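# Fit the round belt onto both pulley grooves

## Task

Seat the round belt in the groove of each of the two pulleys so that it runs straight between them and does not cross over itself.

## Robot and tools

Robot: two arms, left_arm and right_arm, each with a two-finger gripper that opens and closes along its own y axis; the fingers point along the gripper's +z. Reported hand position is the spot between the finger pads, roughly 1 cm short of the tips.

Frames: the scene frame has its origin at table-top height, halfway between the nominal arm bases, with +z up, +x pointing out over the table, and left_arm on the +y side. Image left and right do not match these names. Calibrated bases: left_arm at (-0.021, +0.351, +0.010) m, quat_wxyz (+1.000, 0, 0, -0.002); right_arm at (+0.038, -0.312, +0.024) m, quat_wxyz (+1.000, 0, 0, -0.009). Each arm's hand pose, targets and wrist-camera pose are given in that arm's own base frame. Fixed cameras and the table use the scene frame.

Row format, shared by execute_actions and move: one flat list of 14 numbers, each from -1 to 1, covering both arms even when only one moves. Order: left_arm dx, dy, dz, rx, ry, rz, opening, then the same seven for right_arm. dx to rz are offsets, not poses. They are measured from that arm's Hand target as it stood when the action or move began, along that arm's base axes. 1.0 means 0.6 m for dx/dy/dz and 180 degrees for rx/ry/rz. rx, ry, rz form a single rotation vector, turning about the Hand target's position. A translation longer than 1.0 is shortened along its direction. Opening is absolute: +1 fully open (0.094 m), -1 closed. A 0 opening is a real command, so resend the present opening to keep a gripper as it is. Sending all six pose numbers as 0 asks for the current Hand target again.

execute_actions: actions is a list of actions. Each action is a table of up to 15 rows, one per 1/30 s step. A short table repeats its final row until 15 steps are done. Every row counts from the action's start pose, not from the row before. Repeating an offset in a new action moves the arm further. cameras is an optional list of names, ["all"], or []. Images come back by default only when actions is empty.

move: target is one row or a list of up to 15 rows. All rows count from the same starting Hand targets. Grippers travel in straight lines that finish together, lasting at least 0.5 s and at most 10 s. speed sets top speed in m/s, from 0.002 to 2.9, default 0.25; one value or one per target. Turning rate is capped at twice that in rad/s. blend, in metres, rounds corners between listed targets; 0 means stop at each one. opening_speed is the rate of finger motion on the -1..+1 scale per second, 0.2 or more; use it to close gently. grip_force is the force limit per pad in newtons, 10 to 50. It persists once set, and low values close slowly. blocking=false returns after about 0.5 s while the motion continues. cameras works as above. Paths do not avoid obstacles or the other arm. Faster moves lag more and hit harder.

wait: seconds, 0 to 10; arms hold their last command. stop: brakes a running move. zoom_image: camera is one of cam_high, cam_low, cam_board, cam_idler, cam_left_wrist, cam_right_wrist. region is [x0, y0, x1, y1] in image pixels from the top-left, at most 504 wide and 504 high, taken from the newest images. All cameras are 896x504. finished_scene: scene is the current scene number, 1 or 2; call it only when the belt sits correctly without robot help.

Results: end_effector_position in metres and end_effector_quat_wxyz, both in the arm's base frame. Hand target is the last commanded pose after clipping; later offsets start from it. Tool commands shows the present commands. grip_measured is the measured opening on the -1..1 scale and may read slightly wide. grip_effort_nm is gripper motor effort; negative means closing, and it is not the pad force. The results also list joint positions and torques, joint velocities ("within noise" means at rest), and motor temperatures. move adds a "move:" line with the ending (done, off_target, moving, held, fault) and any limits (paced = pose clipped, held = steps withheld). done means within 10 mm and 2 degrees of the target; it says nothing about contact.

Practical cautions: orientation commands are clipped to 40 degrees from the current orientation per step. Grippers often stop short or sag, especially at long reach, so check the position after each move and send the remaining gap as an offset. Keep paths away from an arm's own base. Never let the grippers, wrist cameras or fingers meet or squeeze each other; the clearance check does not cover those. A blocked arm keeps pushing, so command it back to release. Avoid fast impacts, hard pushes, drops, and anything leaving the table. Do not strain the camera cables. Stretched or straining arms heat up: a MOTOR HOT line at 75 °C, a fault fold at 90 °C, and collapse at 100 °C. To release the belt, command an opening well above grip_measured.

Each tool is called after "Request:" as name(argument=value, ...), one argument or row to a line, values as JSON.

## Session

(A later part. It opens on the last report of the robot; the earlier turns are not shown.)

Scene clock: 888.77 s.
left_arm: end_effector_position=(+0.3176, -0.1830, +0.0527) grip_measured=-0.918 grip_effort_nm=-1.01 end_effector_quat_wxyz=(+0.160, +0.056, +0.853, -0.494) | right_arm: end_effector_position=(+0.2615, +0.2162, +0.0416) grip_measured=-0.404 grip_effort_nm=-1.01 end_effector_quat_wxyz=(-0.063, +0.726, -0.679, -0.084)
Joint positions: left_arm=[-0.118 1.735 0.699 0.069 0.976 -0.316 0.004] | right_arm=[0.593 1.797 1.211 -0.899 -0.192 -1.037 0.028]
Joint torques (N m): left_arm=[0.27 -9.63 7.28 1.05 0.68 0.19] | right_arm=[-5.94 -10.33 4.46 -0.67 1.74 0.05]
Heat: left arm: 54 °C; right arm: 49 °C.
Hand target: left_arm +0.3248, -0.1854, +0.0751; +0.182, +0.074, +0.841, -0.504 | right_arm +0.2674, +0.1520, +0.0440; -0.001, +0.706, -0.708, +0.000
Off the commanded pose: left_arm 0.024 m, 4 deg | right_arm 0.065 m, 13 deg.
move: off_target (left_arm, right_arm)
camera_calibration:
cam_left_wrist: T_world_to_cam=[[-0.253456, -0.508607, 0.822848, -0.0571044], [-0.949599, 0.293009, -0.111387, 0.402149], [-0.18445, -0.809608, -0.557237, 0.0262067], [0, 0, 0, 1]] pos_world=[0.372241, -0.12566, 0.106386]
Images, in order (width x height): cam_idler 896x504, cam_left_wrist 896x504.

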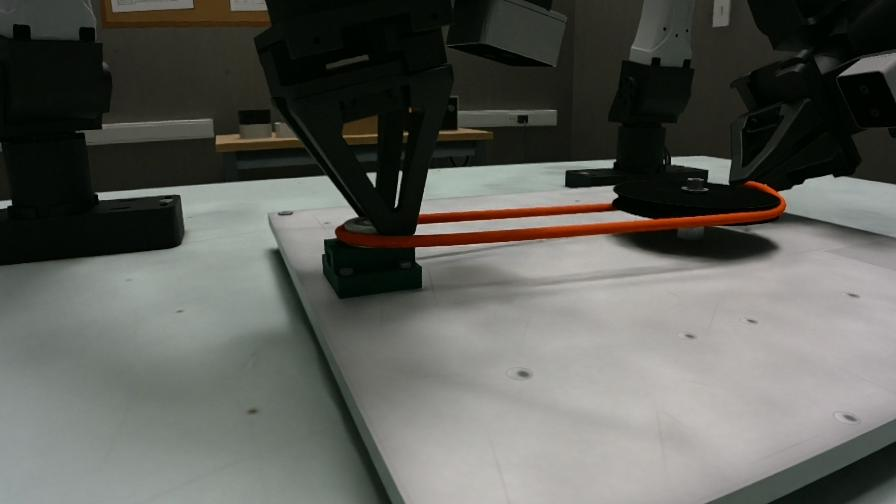

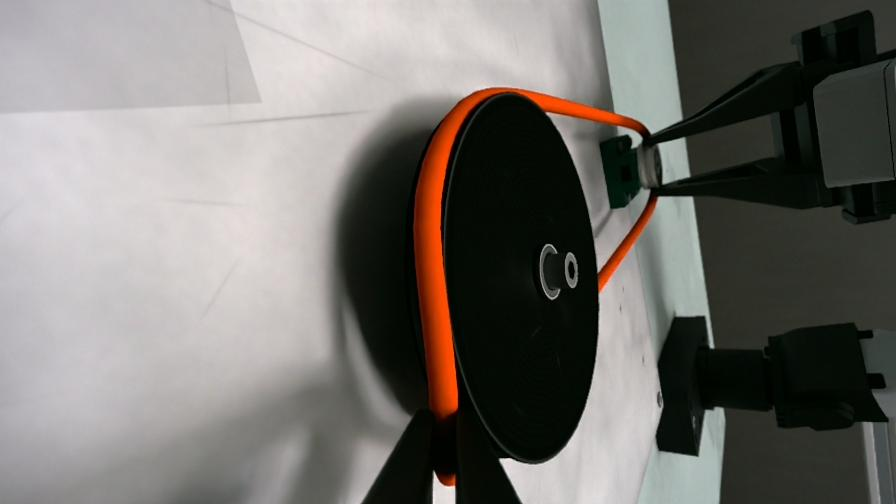

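Request:
move(
  target=[0,0,0,0,0,0,-0.75,0,-0.02,0,0,0,0,-0.9],
  opening_speed=0.2,
  speed=0.02,
  cameras=["cam_idler","cam_left_wrist"],
)

Request:
zoom_image(
  camera="cam_left_wrist",
  region=[340, 260, 600, 504],
)

Request:
zoom_image(
  camera="cam_idler",
  region=[580, 140, 830, 280],
)

Scene clock: 891.20 s.
left_arm: end_effector_position=(+0.3148, -0.1835, +0.0553) grip_measured=-0.752 grip_effort_nm=0.14 end_effector_quat_wxyz=(+0.155, +0.055, +0.852, -0.497) | right_arm: end_effector_position=(+0.2620, +0.1995, +0.0413) grip_measured=-0.404 grip_effort_nm=-1.01 end_effector_quat_wxyz=(-0.058, +0.724, -0.682, -0.080)
Joint positions: left_arm=[-0.118 1.724 0.699 0.049 0.985 -0.316 0.012] | right_arm=[0.553 1.774 1.184 -0.91 -0.185 -1.07 0.028]
Joint torques (N m): left_arm=[0.31 -8.77 7.32 1.21 0.59 0.2] | right_arm=[-5.45 -9.89 4.37 -0.53 1.7 0]
Heat: left arm: 54 °C; right arm: 50 °C.
Hand target: left_arm +0.3248, -0.1854, +0.0751; +0.182, +0.073, +0.841, -0.504 | right_arm +0.2674, +0.1399, +0.0440; -0.001, +0.706, -0.708, +0.000
Off the commanded pose: left_arm 0.022 m, 4 deg | right_arm 0.060 m, 12 deg.
move: off_target (left_arm, right_arm)
camera_calibration:
cam_left_wrist: T_world_to_cam=[[-0.248272, -0.502494, 0.828167, -0.0609739], [-0.949182, 0.296907, -0.104401, 0.400033], [-0.193428, -0.812001, -0.550672, 0.0287532], [0, 0, 0, 1]] pos_world=[0.370128, -0.126064, 0.108094]
Images, in order (width x height): cam_idler 896x504, cam_left_wrist 896x504.

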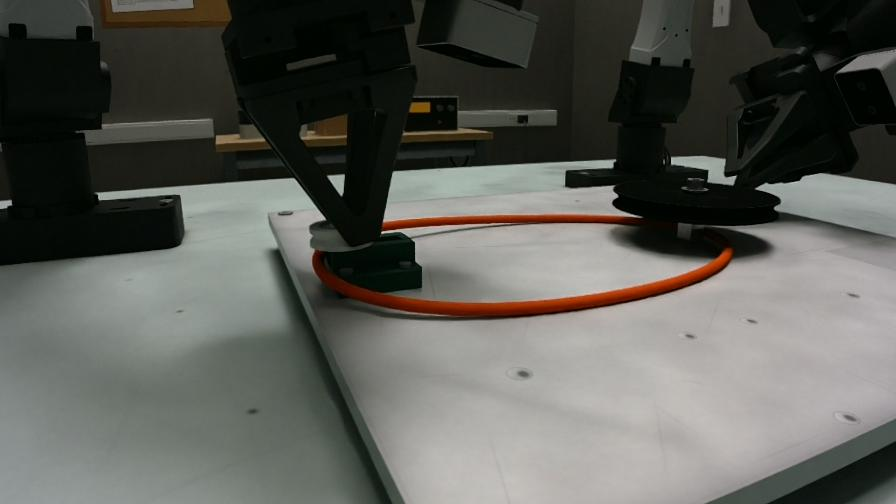

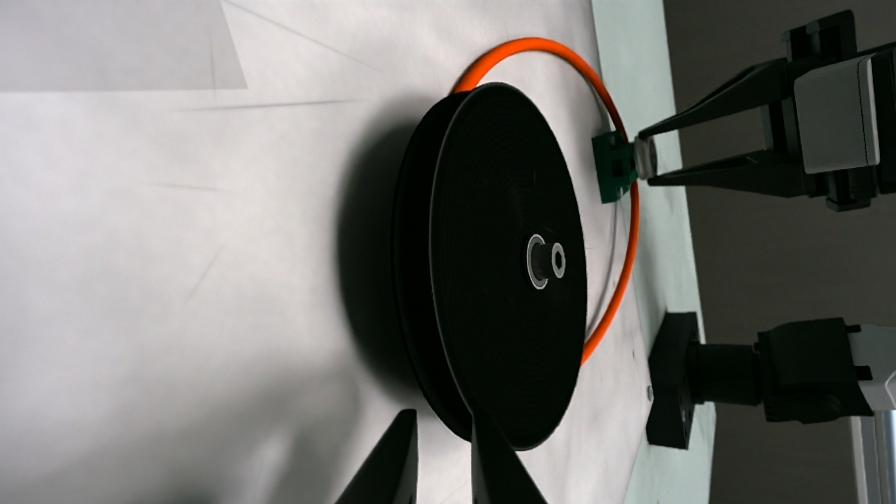

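Scaled by 1.938 from the camera's 896x504 image, which has a finer 1280x720 frame.

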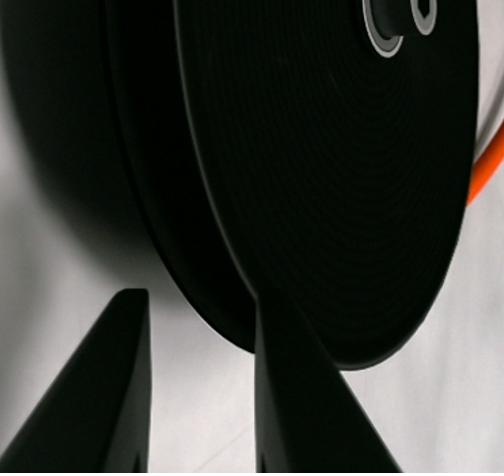

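Scaled by 2.016 from the camera's 896x504 image, which has a finer 1280x720 frame.

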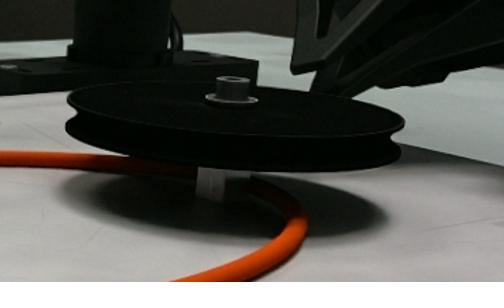

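Request:
move(
  target=[
    [0.002,0.06,0.02,0,0,0,-0.7,0,0.11,0,0,0,0,-0.9],
    [-0.006,0.113,0.0627,0,0.075,0,-0.6,0,0.11,0,0,0,0,-0.2],
    [-0.006,0.113,0.0627,0,0.075,0,-0.6,0,0.11,0.0913,0,0,0,-0.9],
    [-0.006,0.113,0.0627,0,0.075,0,-0.6,-0.004,-0.009,0.0913,0,0,0,-0.9],
    [-0.006,0.113,0.0627,0,0.075,0,-0.6,-0.004,-0.009,-0.0088,0,0,0,-0.9],
    [-0.006,0.113,0.0627,0,0.075,0,-0.6,-0.004,0.1317,-0.0088,0,0,0,-0.9],
  ],
  speed=[0.1,0.1,0.15,0.15,0.1,0.06],
  cameras=["cam_idler"],
)

Request:
move(
  target=[
    [0,0,0,0,0,0,-0.6,0,-0.1,0,0,0,0,-0.9],
    [0,0,0,0,0,0,-0.6,0,-0.1,0.1,0,0,0,-0.9],
  ],
  speed=0.15,
  cameras=["cam_idler","cam_low"],
)

Scene clock: 907.80 s.
left_arm: end_effector_position=(+0.3115, -0.1197, +0.1044) grip_measured=-0.602 grip_effort_nm=0.14 end_effector_quat_wxyz=(+0.065, +0.004, +0.861, -0.504) | right_arm: end_effector_position=(+0.2602, +0.2021, +0.0386) grip_measured=-0.898 grip_effort_nm=-0.07 end_effector_quat_wxyz=(+0.018, +0.705, -0.708, +0.017)
Joint positions: left_arm=[0.107 1.745 1.048 -0.844 1.067 0.099 0.019] | right_arm=[0.681 1.871 1.311 -1.044 0.039 -0.885 0.005]
Joint torques (N m): left_arm=[0.85 -6.04 8.31 0.28 0.7 0.34] | right_arm=[0.58 -5.98 7.86 0.49 -0.39 0.17]
Heat: left arm: 53 °C; right arm: 49 °C.
Hand target: left_arm +0.3211, -0.1176, +0.1127; +0.081, +0.014, +0.857, -0.509 | right_arm +0.2650, +0.2190, +0.0387; -0.001, +0.706, -0.708, +0.000
Off the commanded pose: left_arm 0.013 m, 2 deg | right_arm 0.018 m, 3 deg.
move: off_target (left_arm, right_arm); target 2's new opening was sent with left_arm's hand 0.013 m and 2 deg from that target; target 3's new opening was sent with right_arm's hand 0.014 m and 2 deg from that target
Images, in order (width x height): cam_idler 896x504.

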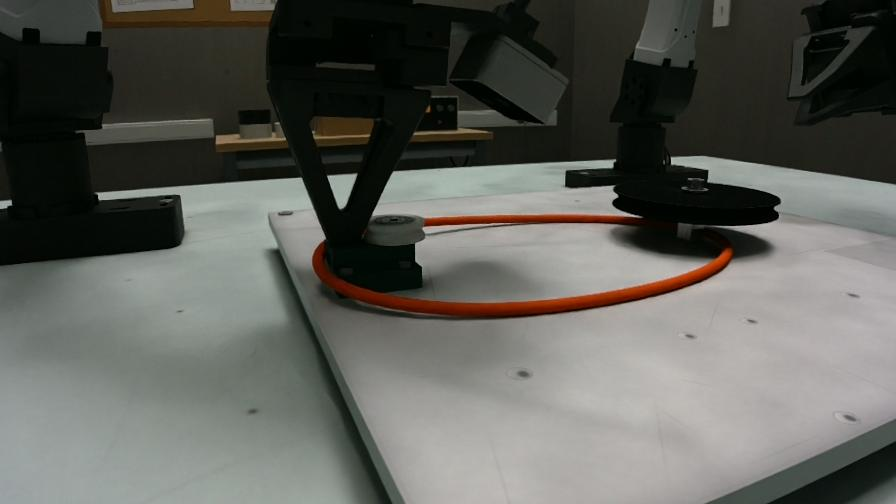

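Scene clock: 909.93 s.
left_arm: end_effector_position=(+0.3115, -0.1197, +0.1044) grip_measured=-0.602 grip_effort_nm=0.14 end_effector_quat_wxyz=(+0.065, +0.004, +0.861, -0.504) | right_arm: end_effector_position=(+0.2635, +0.1558, +0.0891) grip_measured=-0.898 grip_effort_nm=-0.06 end_effector_quat_wxyz=(+0.012, +0.703, -0.711, +0.004)
Joint positions: left_arm=[0.107 1.745 1.048 -0.844 1.067 0.099 0.019] | right_arm=[0.541 1.73 1.341 -1.203 0.013 -1.019 0.005]
Joint torques (N m): left_arm=[0.87 -6.05 8.29 0.28 0.7 0.34] | right_arm=[-0.25 -7.99 7.36 0.09 -0.13 -0.01]
Heat: left arm: 53 °C; right arm: 49 °C.
Hand target: left_arm +0.3211, -0.1176, +0.1127; +0.081, +0.014, +0.857, -0.509 | right_arm +0.2650, +0.1590, +0.0987; -0.001, +0.706, -0.708, +0.000
Off the commanded pose: left_arm 0.013 m, 2 deg | right_arm 0.010 m, 2 deg.
move: off_target (left_arm)
Images, in order (width x height): cam_low 896x504, cam_idler 896x504.

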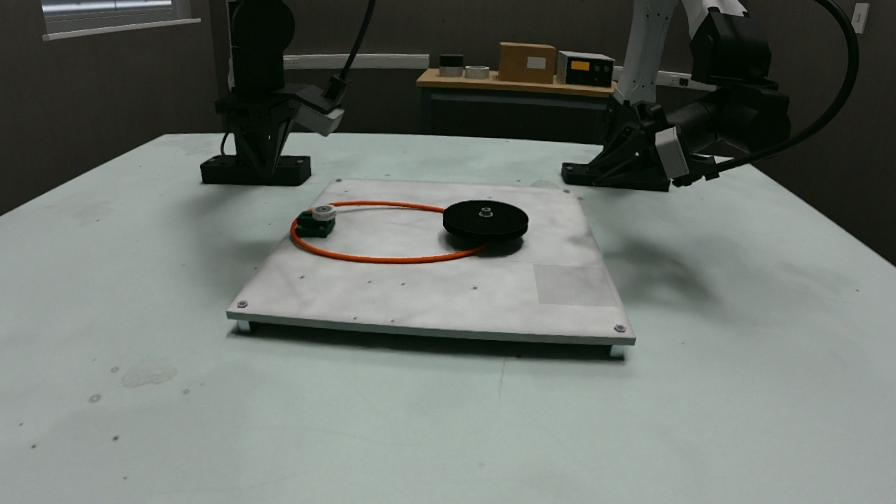

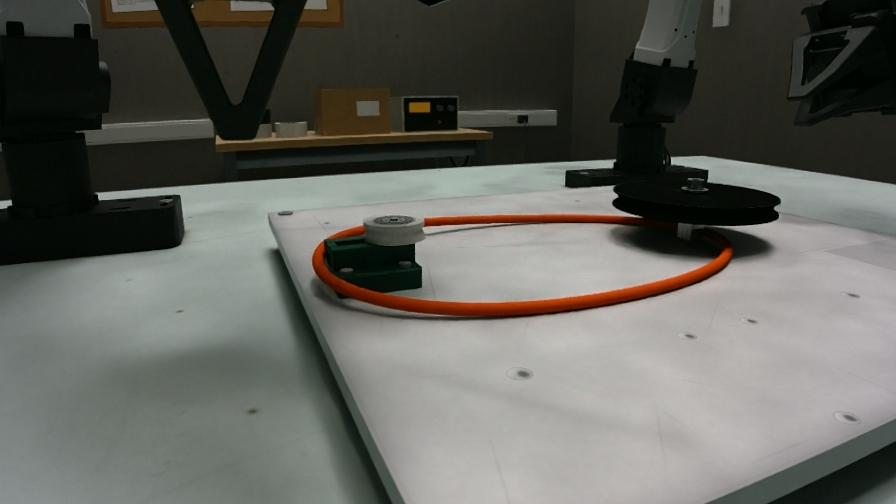

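Request:
move(
  target=[
    [0,0,0,0,0,0,-0.5,0.066,0.0768,0,0,0,-0.31,-0.4],
    [0,0,0,0,0,0,-0.5,0.066,0.0768,-0.1308,0,0,-0.31,-0.4],
    [0,0,0,0,0,0,-0.5,0.066,0.0768,-0.1308,0,0,-0.31,-0.95],
  ],
  speed=[0.15,0.08,0.1],
  cameras=["cam_idler","cam_low","cam_right_wrist"],
)

Scene clock: 916.67 s.
left_arm: end_effector_position=(+0.3115, -0.1197, +0.1044) grip_measured=-0.502 grip_effort_nm=0.14 end_effector_quat_wxyz=(+0.065, +0.004, +0.861, -0.504) | right_arm: end_effector_position=(+0.3076, +0.2017, +0.0267) grip_measured=-0.948 grip_effort_nm=-0.07 end_effector_quat_wxyz=(+0.006, -0.293, +0.956, -0.005)
Joint positions: left_arm=[0.107 1.745 1.048 -0.844 1.067 0.099 0.023] | right_arm=[0.586 1.986 1.422 -0.998 0.012 -0.009 0.002]
Joint torques (N m): left_arm=[0.87 -6.04 8.31 0.28 0.7 0.34] | right_arm=[0.54 -7.45 4.96 0.46 -0.01 0.17]
Heat: left arm: 52 °C; right arm: 48 °C.
Hand target: left_arm +0.3211, -0.1176, +0.1127; +0.081, +0.014, +0.857, -0.509 | right_arm +0.3046, +0.2050, +0.0202; +0.001, -0.293, +0.956, -0.001
Off the commanded pose: left_arm 0.013 m, 2 deg | right_arm 0.008 m, 1 deg.
move: off_target (left_arm)
camera_calibration:
cam_right_wrist: T_world_to_cam=[[0.560804, -0.82781, 0.015153, -0.00399379], [-0.758316, -0.506206, 0.410746, 0.363217], [-0.332349, -0.241839, -0.911624, 0.266282], [0, 0, 0, 1]] pos_world=[0.366172, 0.244954, 0.0936197]
Images, in order (width x height): cam_low 896x504, cam_idler 896x504, cam_right_wrist 896x504.

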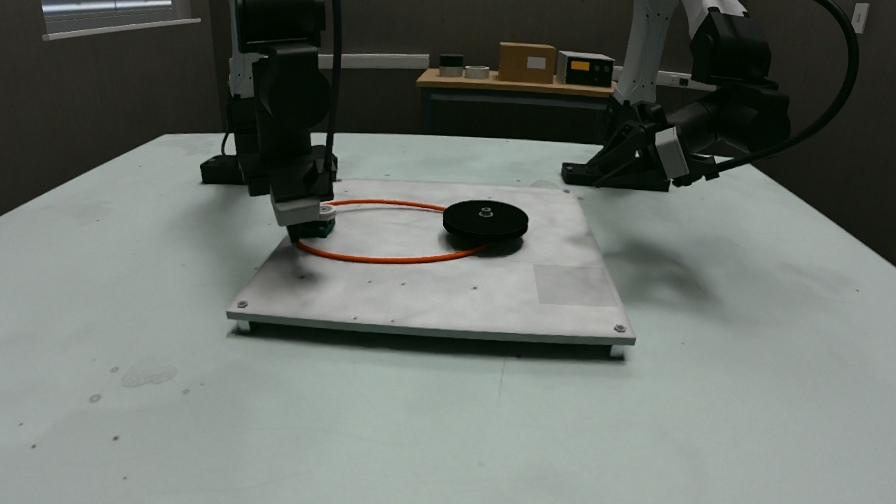

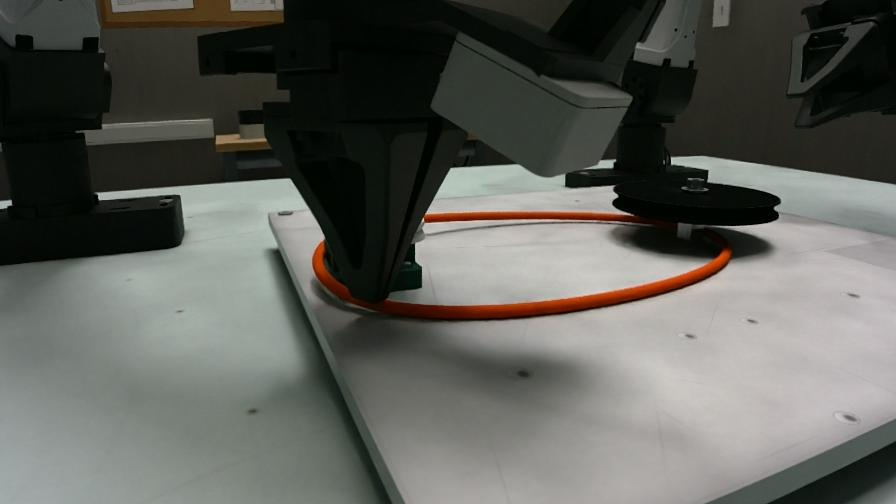

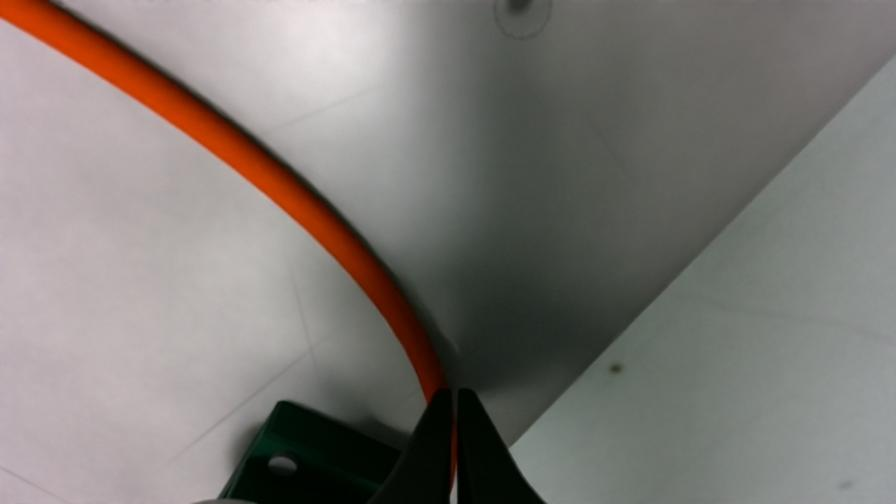

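Request:
move(
  target=[
    [0,0,0,0,0,0,-0.5,0,0,0,0,0,0,-0.5],
    [0,0,0,0,0,0,-0.5,-0.001,0.002,-0.013,0,0,0,-0.5],
    [0,0,0,0,0,0,-0.5,-0.001,0.002,-0.013,0,0,0,-0.96],
  ],
  speed=0.05,
  cameras=["cam_right_wrist"],
)

Scene clock: 919.57 s.
left_arm: end_effector_position=(+0.3115, -0.1197, +0.1044) grip_measured=-0.502 grip_effort_nm=0.14 end_effector_quat_wxyz=(+0.065, +0.004, +0.861, -0.504) | right_arm: end_effector_position=(+0.3080, +0.2031, +0.0202) grip_measured=-0.913 grip_effort_nm=-1.01 end_effector_quat_wxyz=(+0.008, -0.293, +0.956, -0.004)
Joint positions: left_arm=[0.107 1.745 1.048 -0.844 1.067 0.099 0.023] | right_arm=[0.588 1.995 1.407 -0.97 0.011 -0.006 0.004]
Joint torques (N m): left_arm=[0.87 -6.05 8.31 0.28 0.71 0.34] | right_arm=[0.58 -7.25 4.94 0.49 -0.07 0.19]
Heat: left arm: 52 °C; right arm: 48 °C.
Hand target: left_arm +0.3211, -0.1176, +0.1127; +0.081, +0.014, +0.857, -0.509 | right_arm +0.3040, +0.2062, +0.0124; +0.001, -0.293, +0.956, +0.000
Off the commanded pose: left_arm 0.013 m, 2 deg | right_arm 0.009 m, 1 deg.
move: off_target (left_arm)
camera_calibration:
cam_right_wrist: T_world_to_cam=[[0.560164, -0.828258, 0.0143537, -0.0026061], [-0.759931, -0.506902, 0.406884, 0.367617], [-0.329729, -0.238829, -0.913367, 0.259441], [0, 0, 0, 1]] pos_world=[0.366369, 0.24615, 0.0874249]
Images, in order (width x height): cam_right_wrist 896x504.

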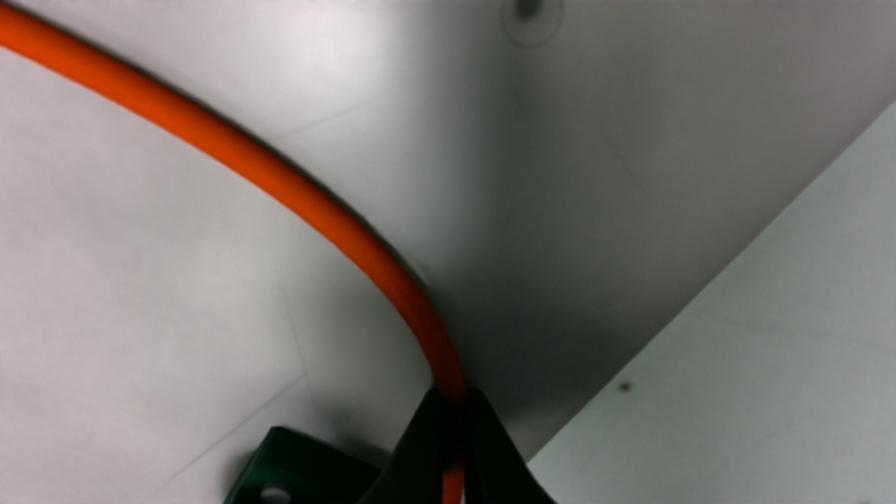

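Request:
move(
  target=[
    [0,0,0,0,0,0,-0.5,0,-0.03,0.03,0,0,0,-0.96],
    [0,0,0,0,0,0,-0.5,0,-0.032,0.098,0,0,0,-0.96],
    [0,0,0,0,0,0,-0.5,-0.009,0.008,0.074,0,0,0,-0.96],
    [0,0,0,0,0,0,-0.5,-0.009,-0.012,0.074,0,0,0,-0.96],
    [0,0,0,0,0,0,-0.5,-0.009,-0.012,0.036,0,0,0,-0.96],
    [0,0,0,0,0,0,-0.5,-0.021,0.021,0.036,0,0,0,-0.96],
  ],
  speed=0.1,
  cameras=["cam_idler"],
)

Scene clock: 924.67 s.
left_arm: end_effector_position=(+0.3115, -0.1197, +0.1044) grip_measured=-0.502 grip_effort_nm=0.14 end_effector_quat_wxyz=(+0.065, +0.004, +0.861, -0.504) | right_arm: end_effector_position=(+0.2873, +0.2167, +0.0350) grip_measured=-0.913 grip_effort_nm=-1.01 end_effector_quat_wxyz=(-0.001, -0.296, +0.955, +0.002)
Joint positions: left_arm=[0.107 1.745 1.048 -0.844 1.067 0.099 0.023] | right_arm=[0.644 1.957 1.414 -1.029 -0.005 0.042 0.004]
Joint torques (N m): left_arm=[0.85 -6.04 8.29 0.28 0.71 0.34] | right_arm=[-0.18 -7.09 7.05 0.32 0.13 0.16]
Motor temperatures (°C): left_arm=[28 51 39 32 26 25 30] | right_arm=[26 48 36 27 25 27 27]
Heat: left arm: 51 °C; right arm: 48 °C.
Hand target: left_arm +0.3211, -0.1176, +0.1127; +0.081, +0.014, +0.857, -0.509 | right_arm +0.2913, +0.2188, +0.0339; +0.001, -0.293, +0.956, -0.001
Off the commanded pose: left_arm 0.013 m, 2 deg | right_arm 0.005 m, 1 deg.
move: off_target (left_arm)
Images, in order (width x height): cam_idler 896x504.

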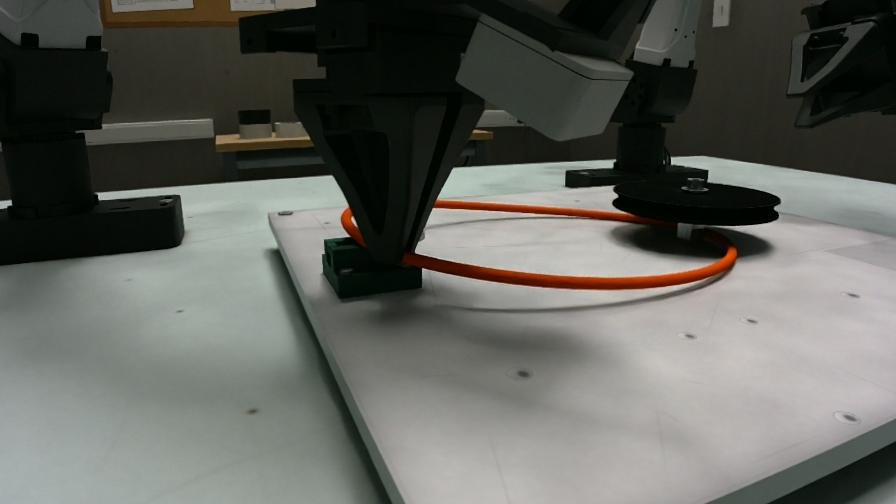

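Request:
move(
  target=[
    [0,0,0,0,0,0,-0.5,0,0,0,0,0,0,-0.8],
    [0,0,0,0,0,0,-0.5,0,0,0.148,0,0,0,-0.8],
    [0.03,0,0.08,0.05,-0.02,-0.05,-0.5,-0.107,-0.198,0.2,0,0,0.31,-0.8],
  ],
  speed=[0.05,0.1,0.2],
  cameras=["cam_low","cam_idler"],
)

Request:
move(
  target=[0.13,-0.299,-0.062,0.282,-0.1245,-0.271,-0.4,0,0,0,0,0,0,-0.8],
  speed=0.2,
  cameras=["cam_low","cam_left_wrist"],
)

Scene clock: 930.80 s.
left_arm: end_effector_position=(+0.3337, -0.1163, +0.1555) grip_measured=-0.502 grip_effort_nm=0.14 end_effector_quat_wxyz=(+0.057, +0.087, +0.887, -0.450) | right_arm: end_effector_position=(+0.2328, +0.1047, +0.1531) grip_measured=-0.802 grip_effort_nm=0.11 end_effector_quat_wxyz=(-0.005, +0.705, -0.709, +0.001)
Joint positions: left_arm=[0.074 1.823 1.434 -1.244 0.941 0.301 0.023] | right_arm=[0.422 1.501 1.357 -1.416 -0.001 -1.143 0.009]
Joint torques (N m): left_arm=[-0.68 -6.9 8.69 0.1 0.41 0.33] | right_arm=[-0.59 -6.34 4.94 0.17 -0.01 -0.03]
Heat: left arm: 51 °C; right arm: 48 °C.
Hand target: left_arm +0.3392, -0.1176, +0.1607; +0.067, +0.103, +0.888, -0.444 | right_arm +0.2271, +0.1001, +0.1540; -0.001, +0.706, -0.708, +0.000
Off the commanded pose: left_arm 0.008 m, 2 deg | right_arm 0.007 m, 1 deg.
move: done
Images, in order (width x height): cam_low 896x504, cam_idler 896x504.

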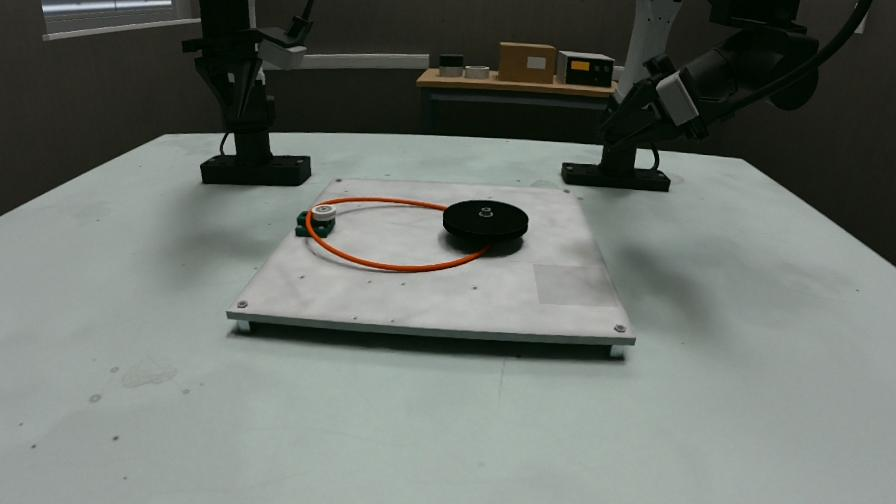

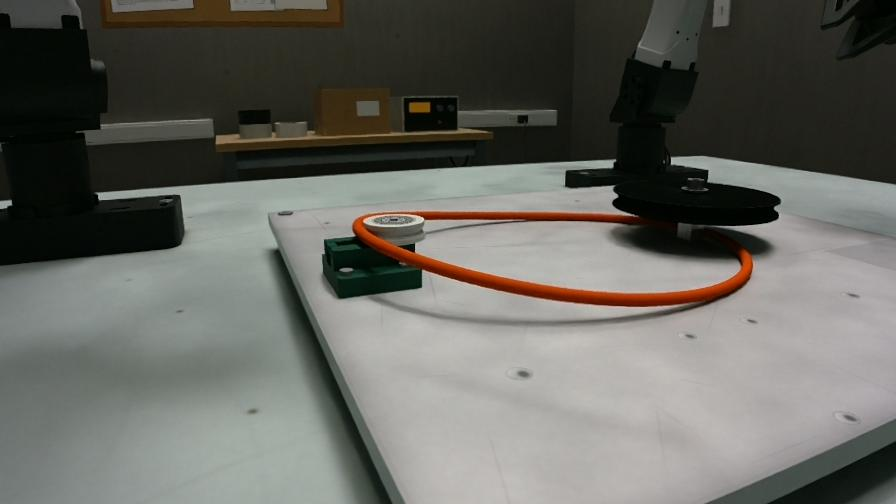

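Scene clock: 934.80 s.
left_arm: end_effector_position=(+0.4126, -0.2953, +0.1171) grip_measured=-0.402 grip_effort_nm=0.14 end_effector_quat_wxyz=(+0.078, +0.534, +0.842, -0.009) | right_arm: end_effector_position=(+0.2328, +0.1047, +0.1531) grip_measured=-0.802 grip_effort_nm=0.11 end_effector_quat_wxyz=(-0.005, +0.705, -0.709, +0.001)
Joint positions: left_arm=[-0.618 2.524 2.674 -1.563 0.01 0.513 0.028] | right_arm=[0.422 1.501 1.357 -1.416 -0.001 -1.144 0.009]
Joint torques (N m): left_arm=[-0.13 -11.14 8.55 0.5 -0.09 0.26] | right_arm=[-0.75 -6.22 5.08 0.17 0 0.02]
Heat: left arm: 52 °C; right arm: 48 °C.
Hand target: left_arm +0.4171, -0.2970, +0.1236; -0.004, +0.543, +0.840, +0.004 | right_arm +0.2271, +0.1001, +0.1540; -0.001, +0.706, -0.708, +0.000
Off the commanded pose: left_arm 0.008 m, 10 deg | right_arm 0.007 m, 0 deg.
joint sent to its limit (left arm) — joint 4 (wrist pitch), lower limit. The joint targets are off in orientation, not in position.
move: off_target (left_arm)
camera_calibration:
cam_left_wrist: T_world_to_cam=[[-0.900832, -0.42827, -0.0713276, 0.252386], [-0.430544, 0.859988, 0.273957, 0.44047], [-0.0559866, 0.277499, -0.959093, 0.30382], [0, 0, 0, 1]] pos_world=[0.434009, -0.355019, 0.188724]
Images, in order (width x height): cam_low 896x504, cam_left_wrist 896x504.

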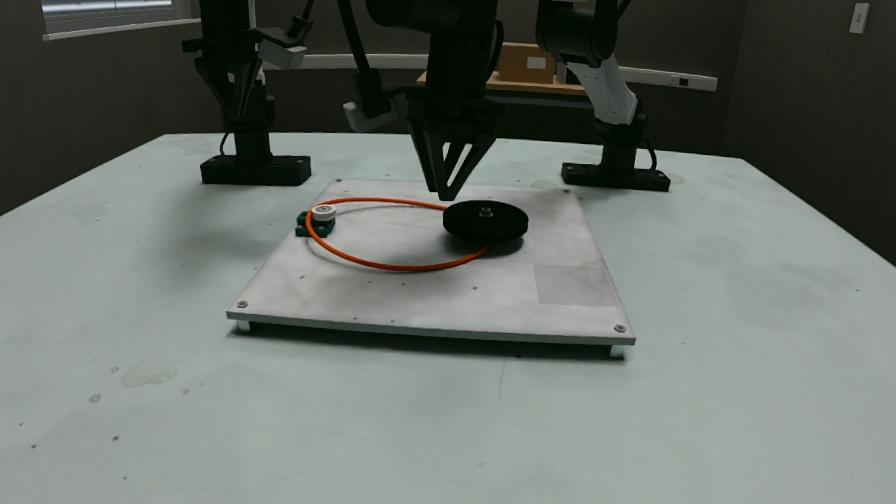

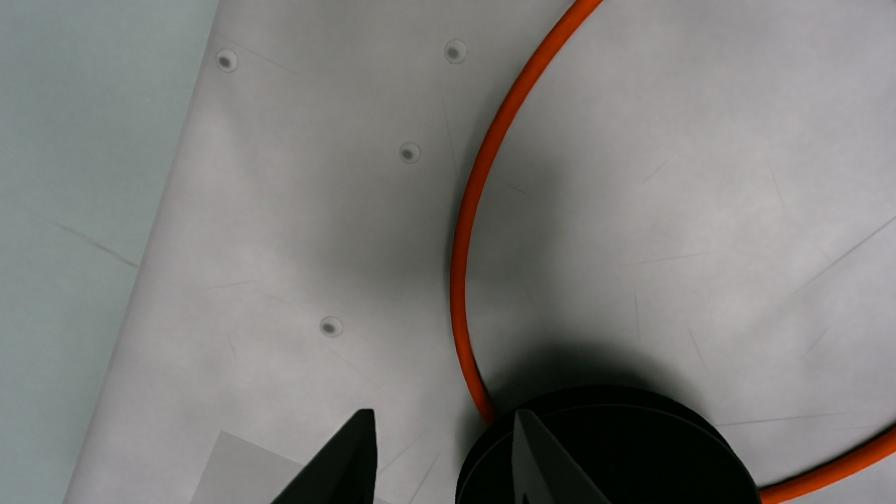

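Request:
move(
  target=[
    [0,0,-0.1408,0,0,0,-0.4,0,0,0,0,0,0,-0.8],
    [0,0,-0.1408,0,0,0,-0.96,0,0,0,0,0,0,-0.8],
  ],
  speed=0.1,
  cameras=["cam_low","cam_left_wrist"],
)

Scene clock: 937.17 s.
left_arm: end_effector_position=(+0.4129, -0.2948, +0.0354) grip_measured=-0.920 grip_effort_nm=-1.01 end_effector_quat_wxyz=(+0.004, +0.537, +0.844, -0.004) | right_arm: end_effector_position=(+0.2328, +0.1047, +0.1531) grip_measured=-0.802 grip_effort_nm=0.11 end_effector_quat_wxyz=(-0.005, +0.705, -0.709, +0.001)
Joint positions: left_arm=[-0.618 2.714 2.717 -1.564 0.007 0.515 0.004] | right_arm=[0.422 1.501 1.357 -1.416 -0.001 -1.144 0.009]
Joint torques (N m): left_arm=[-0.21 -11.66 8.29 0.23 -0.07 0.24] | right_arm=[-0.91 -6.31 4.93 0.18 -0.01 0]
Heat: left arm: 53 °C; right arm: 48 °C.
Hand target: left_arm +0.4171, -0.2971, +0.0390; -0.004, +0.543, +0.840, +0.004 | right_arm +0.2271, +0.1001, +0.1540; -0.001, +0.706, -0.708, +0.000
Off the commanded pose: left_arm 0.006 m, 2 deg | right_arm 0.007 m, 0 deg.
joint sent to its limit (left arm) — joint 4 (wrist pitch), lower limit. The joint targets still meet the commanded pose.
move: done
camera_calibration:
cam_left_wrist: T_world_to_cam=[[-0.906047, -0.423174, -0.001557, 0.248233], [-0.388855, 0.831105, 0.397562, 0.432491], [-0.166944, 0.360816, -0.917574, 0.294253], [0, 0, 0, 1]] pos_world=[0.442211, -0.360571, 0.098443]
Images, in order (width x height): cam_low 896x504, cam_left_wrist 896x504.

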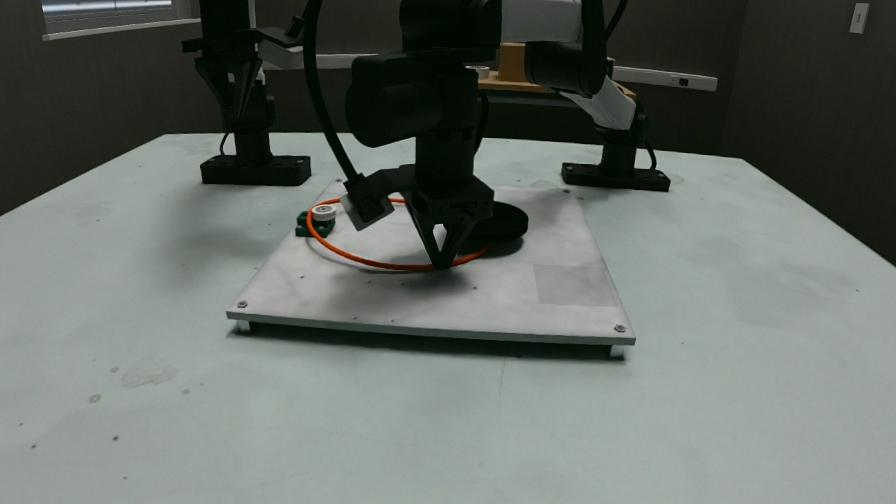

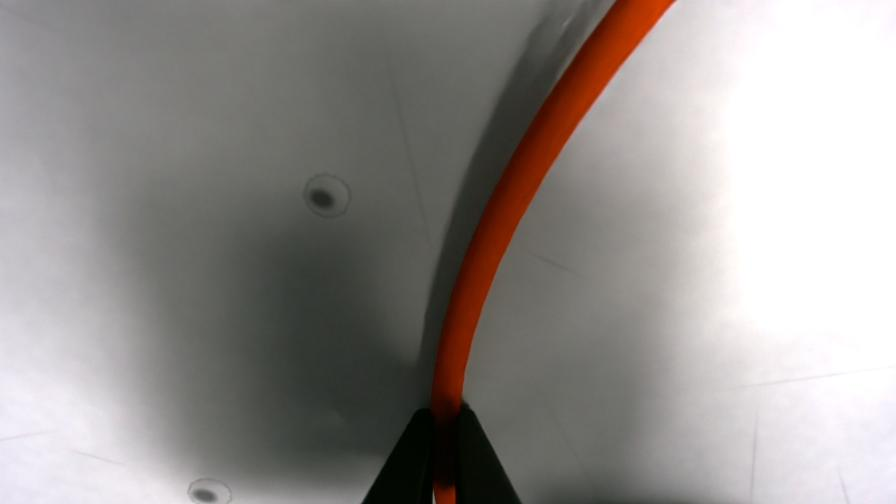

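Gripped. Drag, then tilt, right approach.

Request:
move(
  target=[
    [0,0,0.012,0,0,0,-0.96,0,0,0,0,0,0,-0.8],
    [0.011,0.112,0.022,0,0,0.12,-0.96,0,0,0,0,0,0,-0.8],
    [-0.029,0.195,0.037,0,0,0.25,-0.96,0,0,0,0,0,0,-0.8],
    [-0.095,0.225,0.049,0,0,0.37,-0.96,0,0,0,0,0,0,-0.8],
  ],
  speed=0.16,
  blend=[0.005,0.02,0.02,0],
  cameras=["cam_idler"],
)

Request:
move(
  target=[
    [0,0.005,0.012,-0.15,0,0,-0.96,0.05,0.2,0,0,0,0,-0.6],
    [0,0.012,0.026,-0.34,-0.04,0,-0.96,0.115,0.3925,-0.085,0,0,0,-0.6],
  ],
  speed=0.2,
  cameras=["cam_low","cam_idler"],
)

Scene clock: 942.47 s.
left_arm: end_effector_position=(+0.3569, -0.1781, +0.0515) grip_measured=-0.920 grip_effort_nm=-1.01 end_effector_quat_wxyz=(-0.024, +0.012, +1.000, -0.010) | right_arm: end_effector_position=(+0.2328, +0.1047, +0.1531) grip_measured=-0.802 grip_effort_nm=0.11 end_effector_quat_wxyz=(-0.005, +0.705, -0.709, +0.001)
Joint positions: left_arm=[-0.446 2.123 1.727 -1.211 0.039 -0.422 0.004] | right_arm=[0.422 1.501 1.357 -1.416 -0.001 -1.144 0.009]
Joint torques (N m): left_arm=[2.32 -13.78 4.79 0.05 -0.34 -0.09] | right_arm=[-0.94 -6.23 4.89 0.17 0 0]
Motor temperatures (°C): left_arm=[28 56 39 32 26 25 30] | right_arm=[26 47 35 27 25 27 27]
Heat: left arm: 56 °C; right arm: 47 °C.
Hand target: left_arm +0.3601, -0.1621, +0.0684; -0.005, -0.007, +1.000, +0.001 | right_arm +0.2271, +0.1001, +0.1540; -0.001, +0.706, -0.708, +0.000
Off the commanded pose: left_arm 0.023 m, 3 deg | right_arm 0.007 m, 0 deg.
move: off_target (left_arm)
Images, in order (width x height): cam_idler 896x504.

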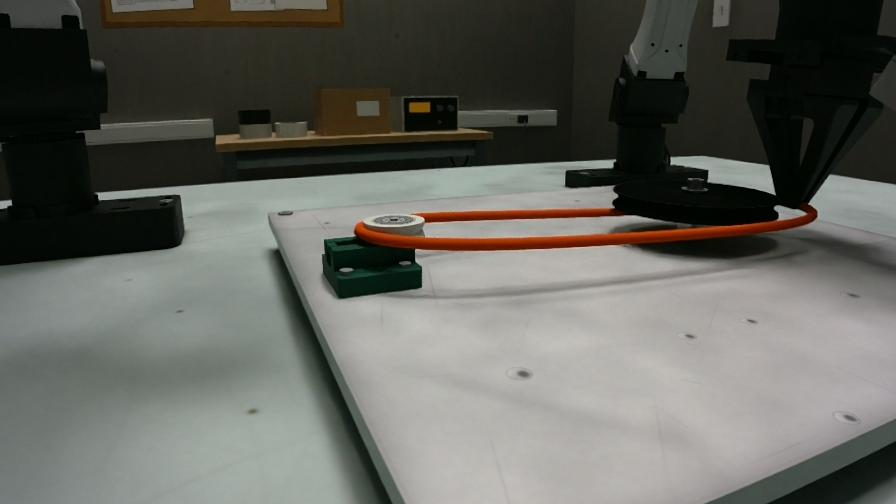

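Scene clock: 946.37 s.
left_arm: end_effector_position=(+0.3479, -0.1680, +0.0621) grip_measured=-0.920 grip_effort_nm=-1.01 end_effector_quat_wxyz=(+0.014, -0.001, +0.872, -0.489) | right_arm: end_effector_position=(+0.2961, +0.3329, +0.1034) grip_measured=-0.602 grip_effort_nm=0.11 end_effector_quat_wxyz=(-0.003, +0.707, -0.707, -0.001)
Joint positions: left_arm=[-0.057 1.954 1.162 -0.636 1.017 -0.138 0.004] | right_arm=[0.843 2.295 2.214 -1.484 -0.001 -0.728 0.019]
Joint torques (N m): left_arm=[4.68 -11.63 5.44 0.67 0.96 0.19] | right_arm=[0.36 -9.13 7.87 0.13 0.04 0.26]
Motor temperatures (°C): left_arm=[28 57 39 32 26 25 30] | right_arm=[26 47 36 27 25 27 27]
Heat: left arm: 57 °C; right arm: 47 °C.
Hand target: left_arm +0.3601, -0.1548, +0.0841; +0.052, -0.003, +0.860, -0.508 | right_arm +0.2962, +0.3355, +0.1030; -0.001, +0.706, -0.708, +0.000
Off the commanded pose: left_arm 0.028 m, 5 deg | right_arm 0.003 m, 0 deg.
move: off_target (left_arm)
Images, in order (width x height): cam_low 896x504, cam_idler 896x504.

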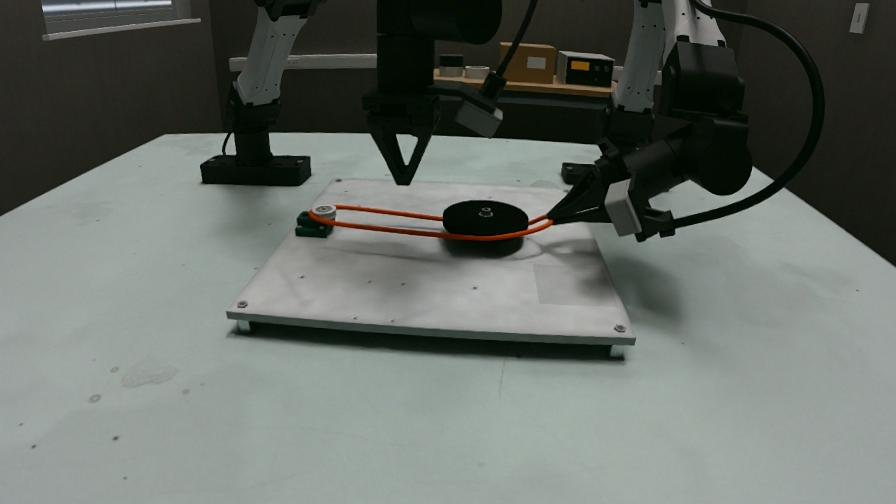

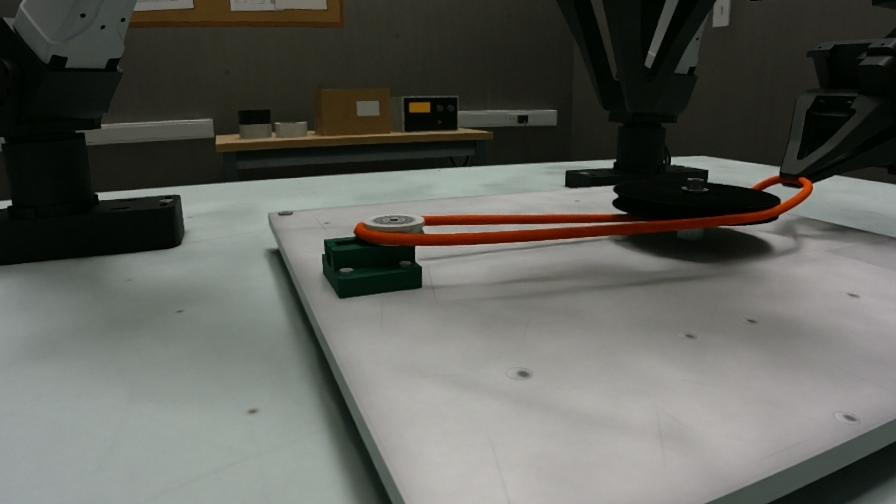

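Request:
zoom_image(
  camera="cam_idler",
  region=[580, 140, 830, 280],
)

Request:
zoom_image(
  camera="cam_low",
  region=[400, 180, 560, 270],
)

Scaled by 2.016 from the camera's 896x504 image, which has a finer 1280x720 frame.

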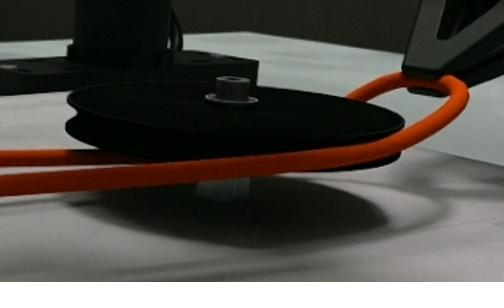

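Scaled by 3.150 from the camera's 896x504 image, which has a finer 1280x720 frame.

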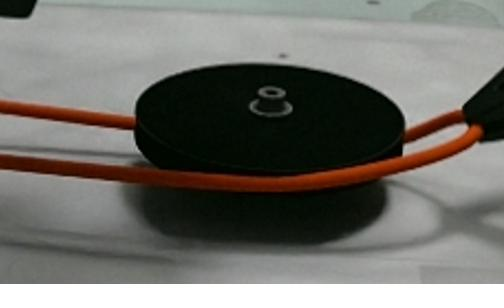

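Request:
move(
  target=[
    [0,0,0,0,0,0,-0.96,0,0,-0.12,0,0,0,-0.6],
    [0,0,0,0,0,0,-0.96,0,0,-0.12,0,0,0,-0.95],
    [-0.035,0.03,-0.005,0,-0.04,0,-0.96,0.012,0,-0.098,0,0,0,-0.95],
    [-0.065,0.042,-0.01,0,-0.06,0,-0.96,0.012,0,-0.098,0,0,0,-0.95],
  ],
  speed=0.1,
  cameras=["cam_idler","cam_low"],
)

Request:
zoom_image(
  camera="cam_idler",
  region=[580, 140, 830, 280],
)

Request:
zoom_image(
  camera="cam_low",
  region=[400, 180, 560, 270],
)

Scene clock: 951.33 s.
left_arm: end_effector_position=(+0.3224, -0.1620, +0.0593) grip_measured=-0.920 grip_effort_nm=-1.01 end_effector_quat_wxyz=(+0.116, +0.079, +0.852, -0.504) | right_arm: end_effector_position=(+0.3008, +0.3448, +0.0438) grip_measured=-0.907 grip_effort_nm=-1.01 end_effector_quat_wxyz=(-0.018, +0.707, -0.707, -0.013)
Joint positions: left_arm=[-0.031 1.816 0.895 -0.349 1.063 -0.024 0.004] | right_arm=[0.844 2.304 1.993 -1.222 -0.024 -0.725 0.004]
Joint torques (N m): left_arm=[9.13 -12.62 3.73 -0.04 0.73 0.39] | right_arm=[-0.91 -9.83 8.06 -0.07 0.26 0.01]
Motor temperatures (°C): left_arm=[28 58 39 32 26 25 30] | right_arm=[26 47 36 27 25 27 27]
Heat: left arm: 58 °C; right arm: 47 °C.
Hand target: left_arm +0.3211, -0.1296, +0.0780; +0.133, +0.044, +0.851, -0.506 | right_arm +0.3033, +0.3355, +0.0441; -0.001, +0.706, -0.708, +0.000
Off the commanded pose: left_arm 0.037 m, 4 deg | right_arm 0.010 m, 2 deg.
move: off_target (left_arm)
Images, in order (width x height): cam_low 896x504, cam_idler 896x504.

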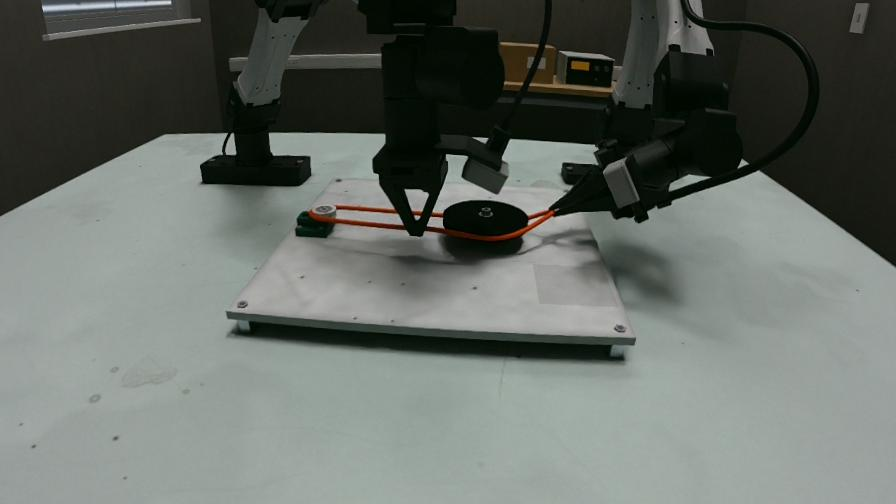

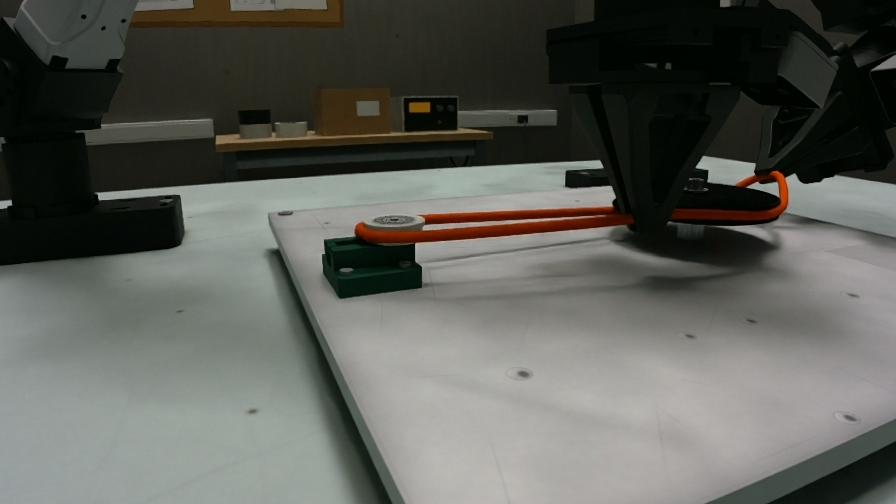

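Scaled by 2.016 from the camera's 896x504 image, which has a finer 1280x720 frame.

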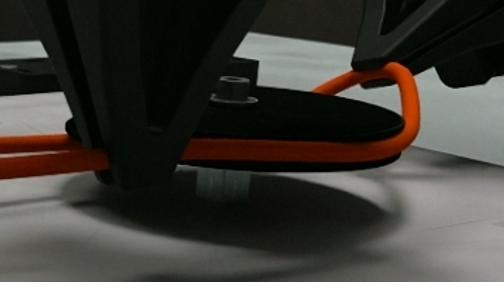

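Scaled by 3.150 from the camera's 896x504 image, which has a finer 1280x720 frame.

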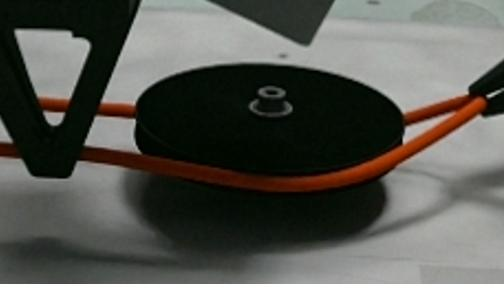

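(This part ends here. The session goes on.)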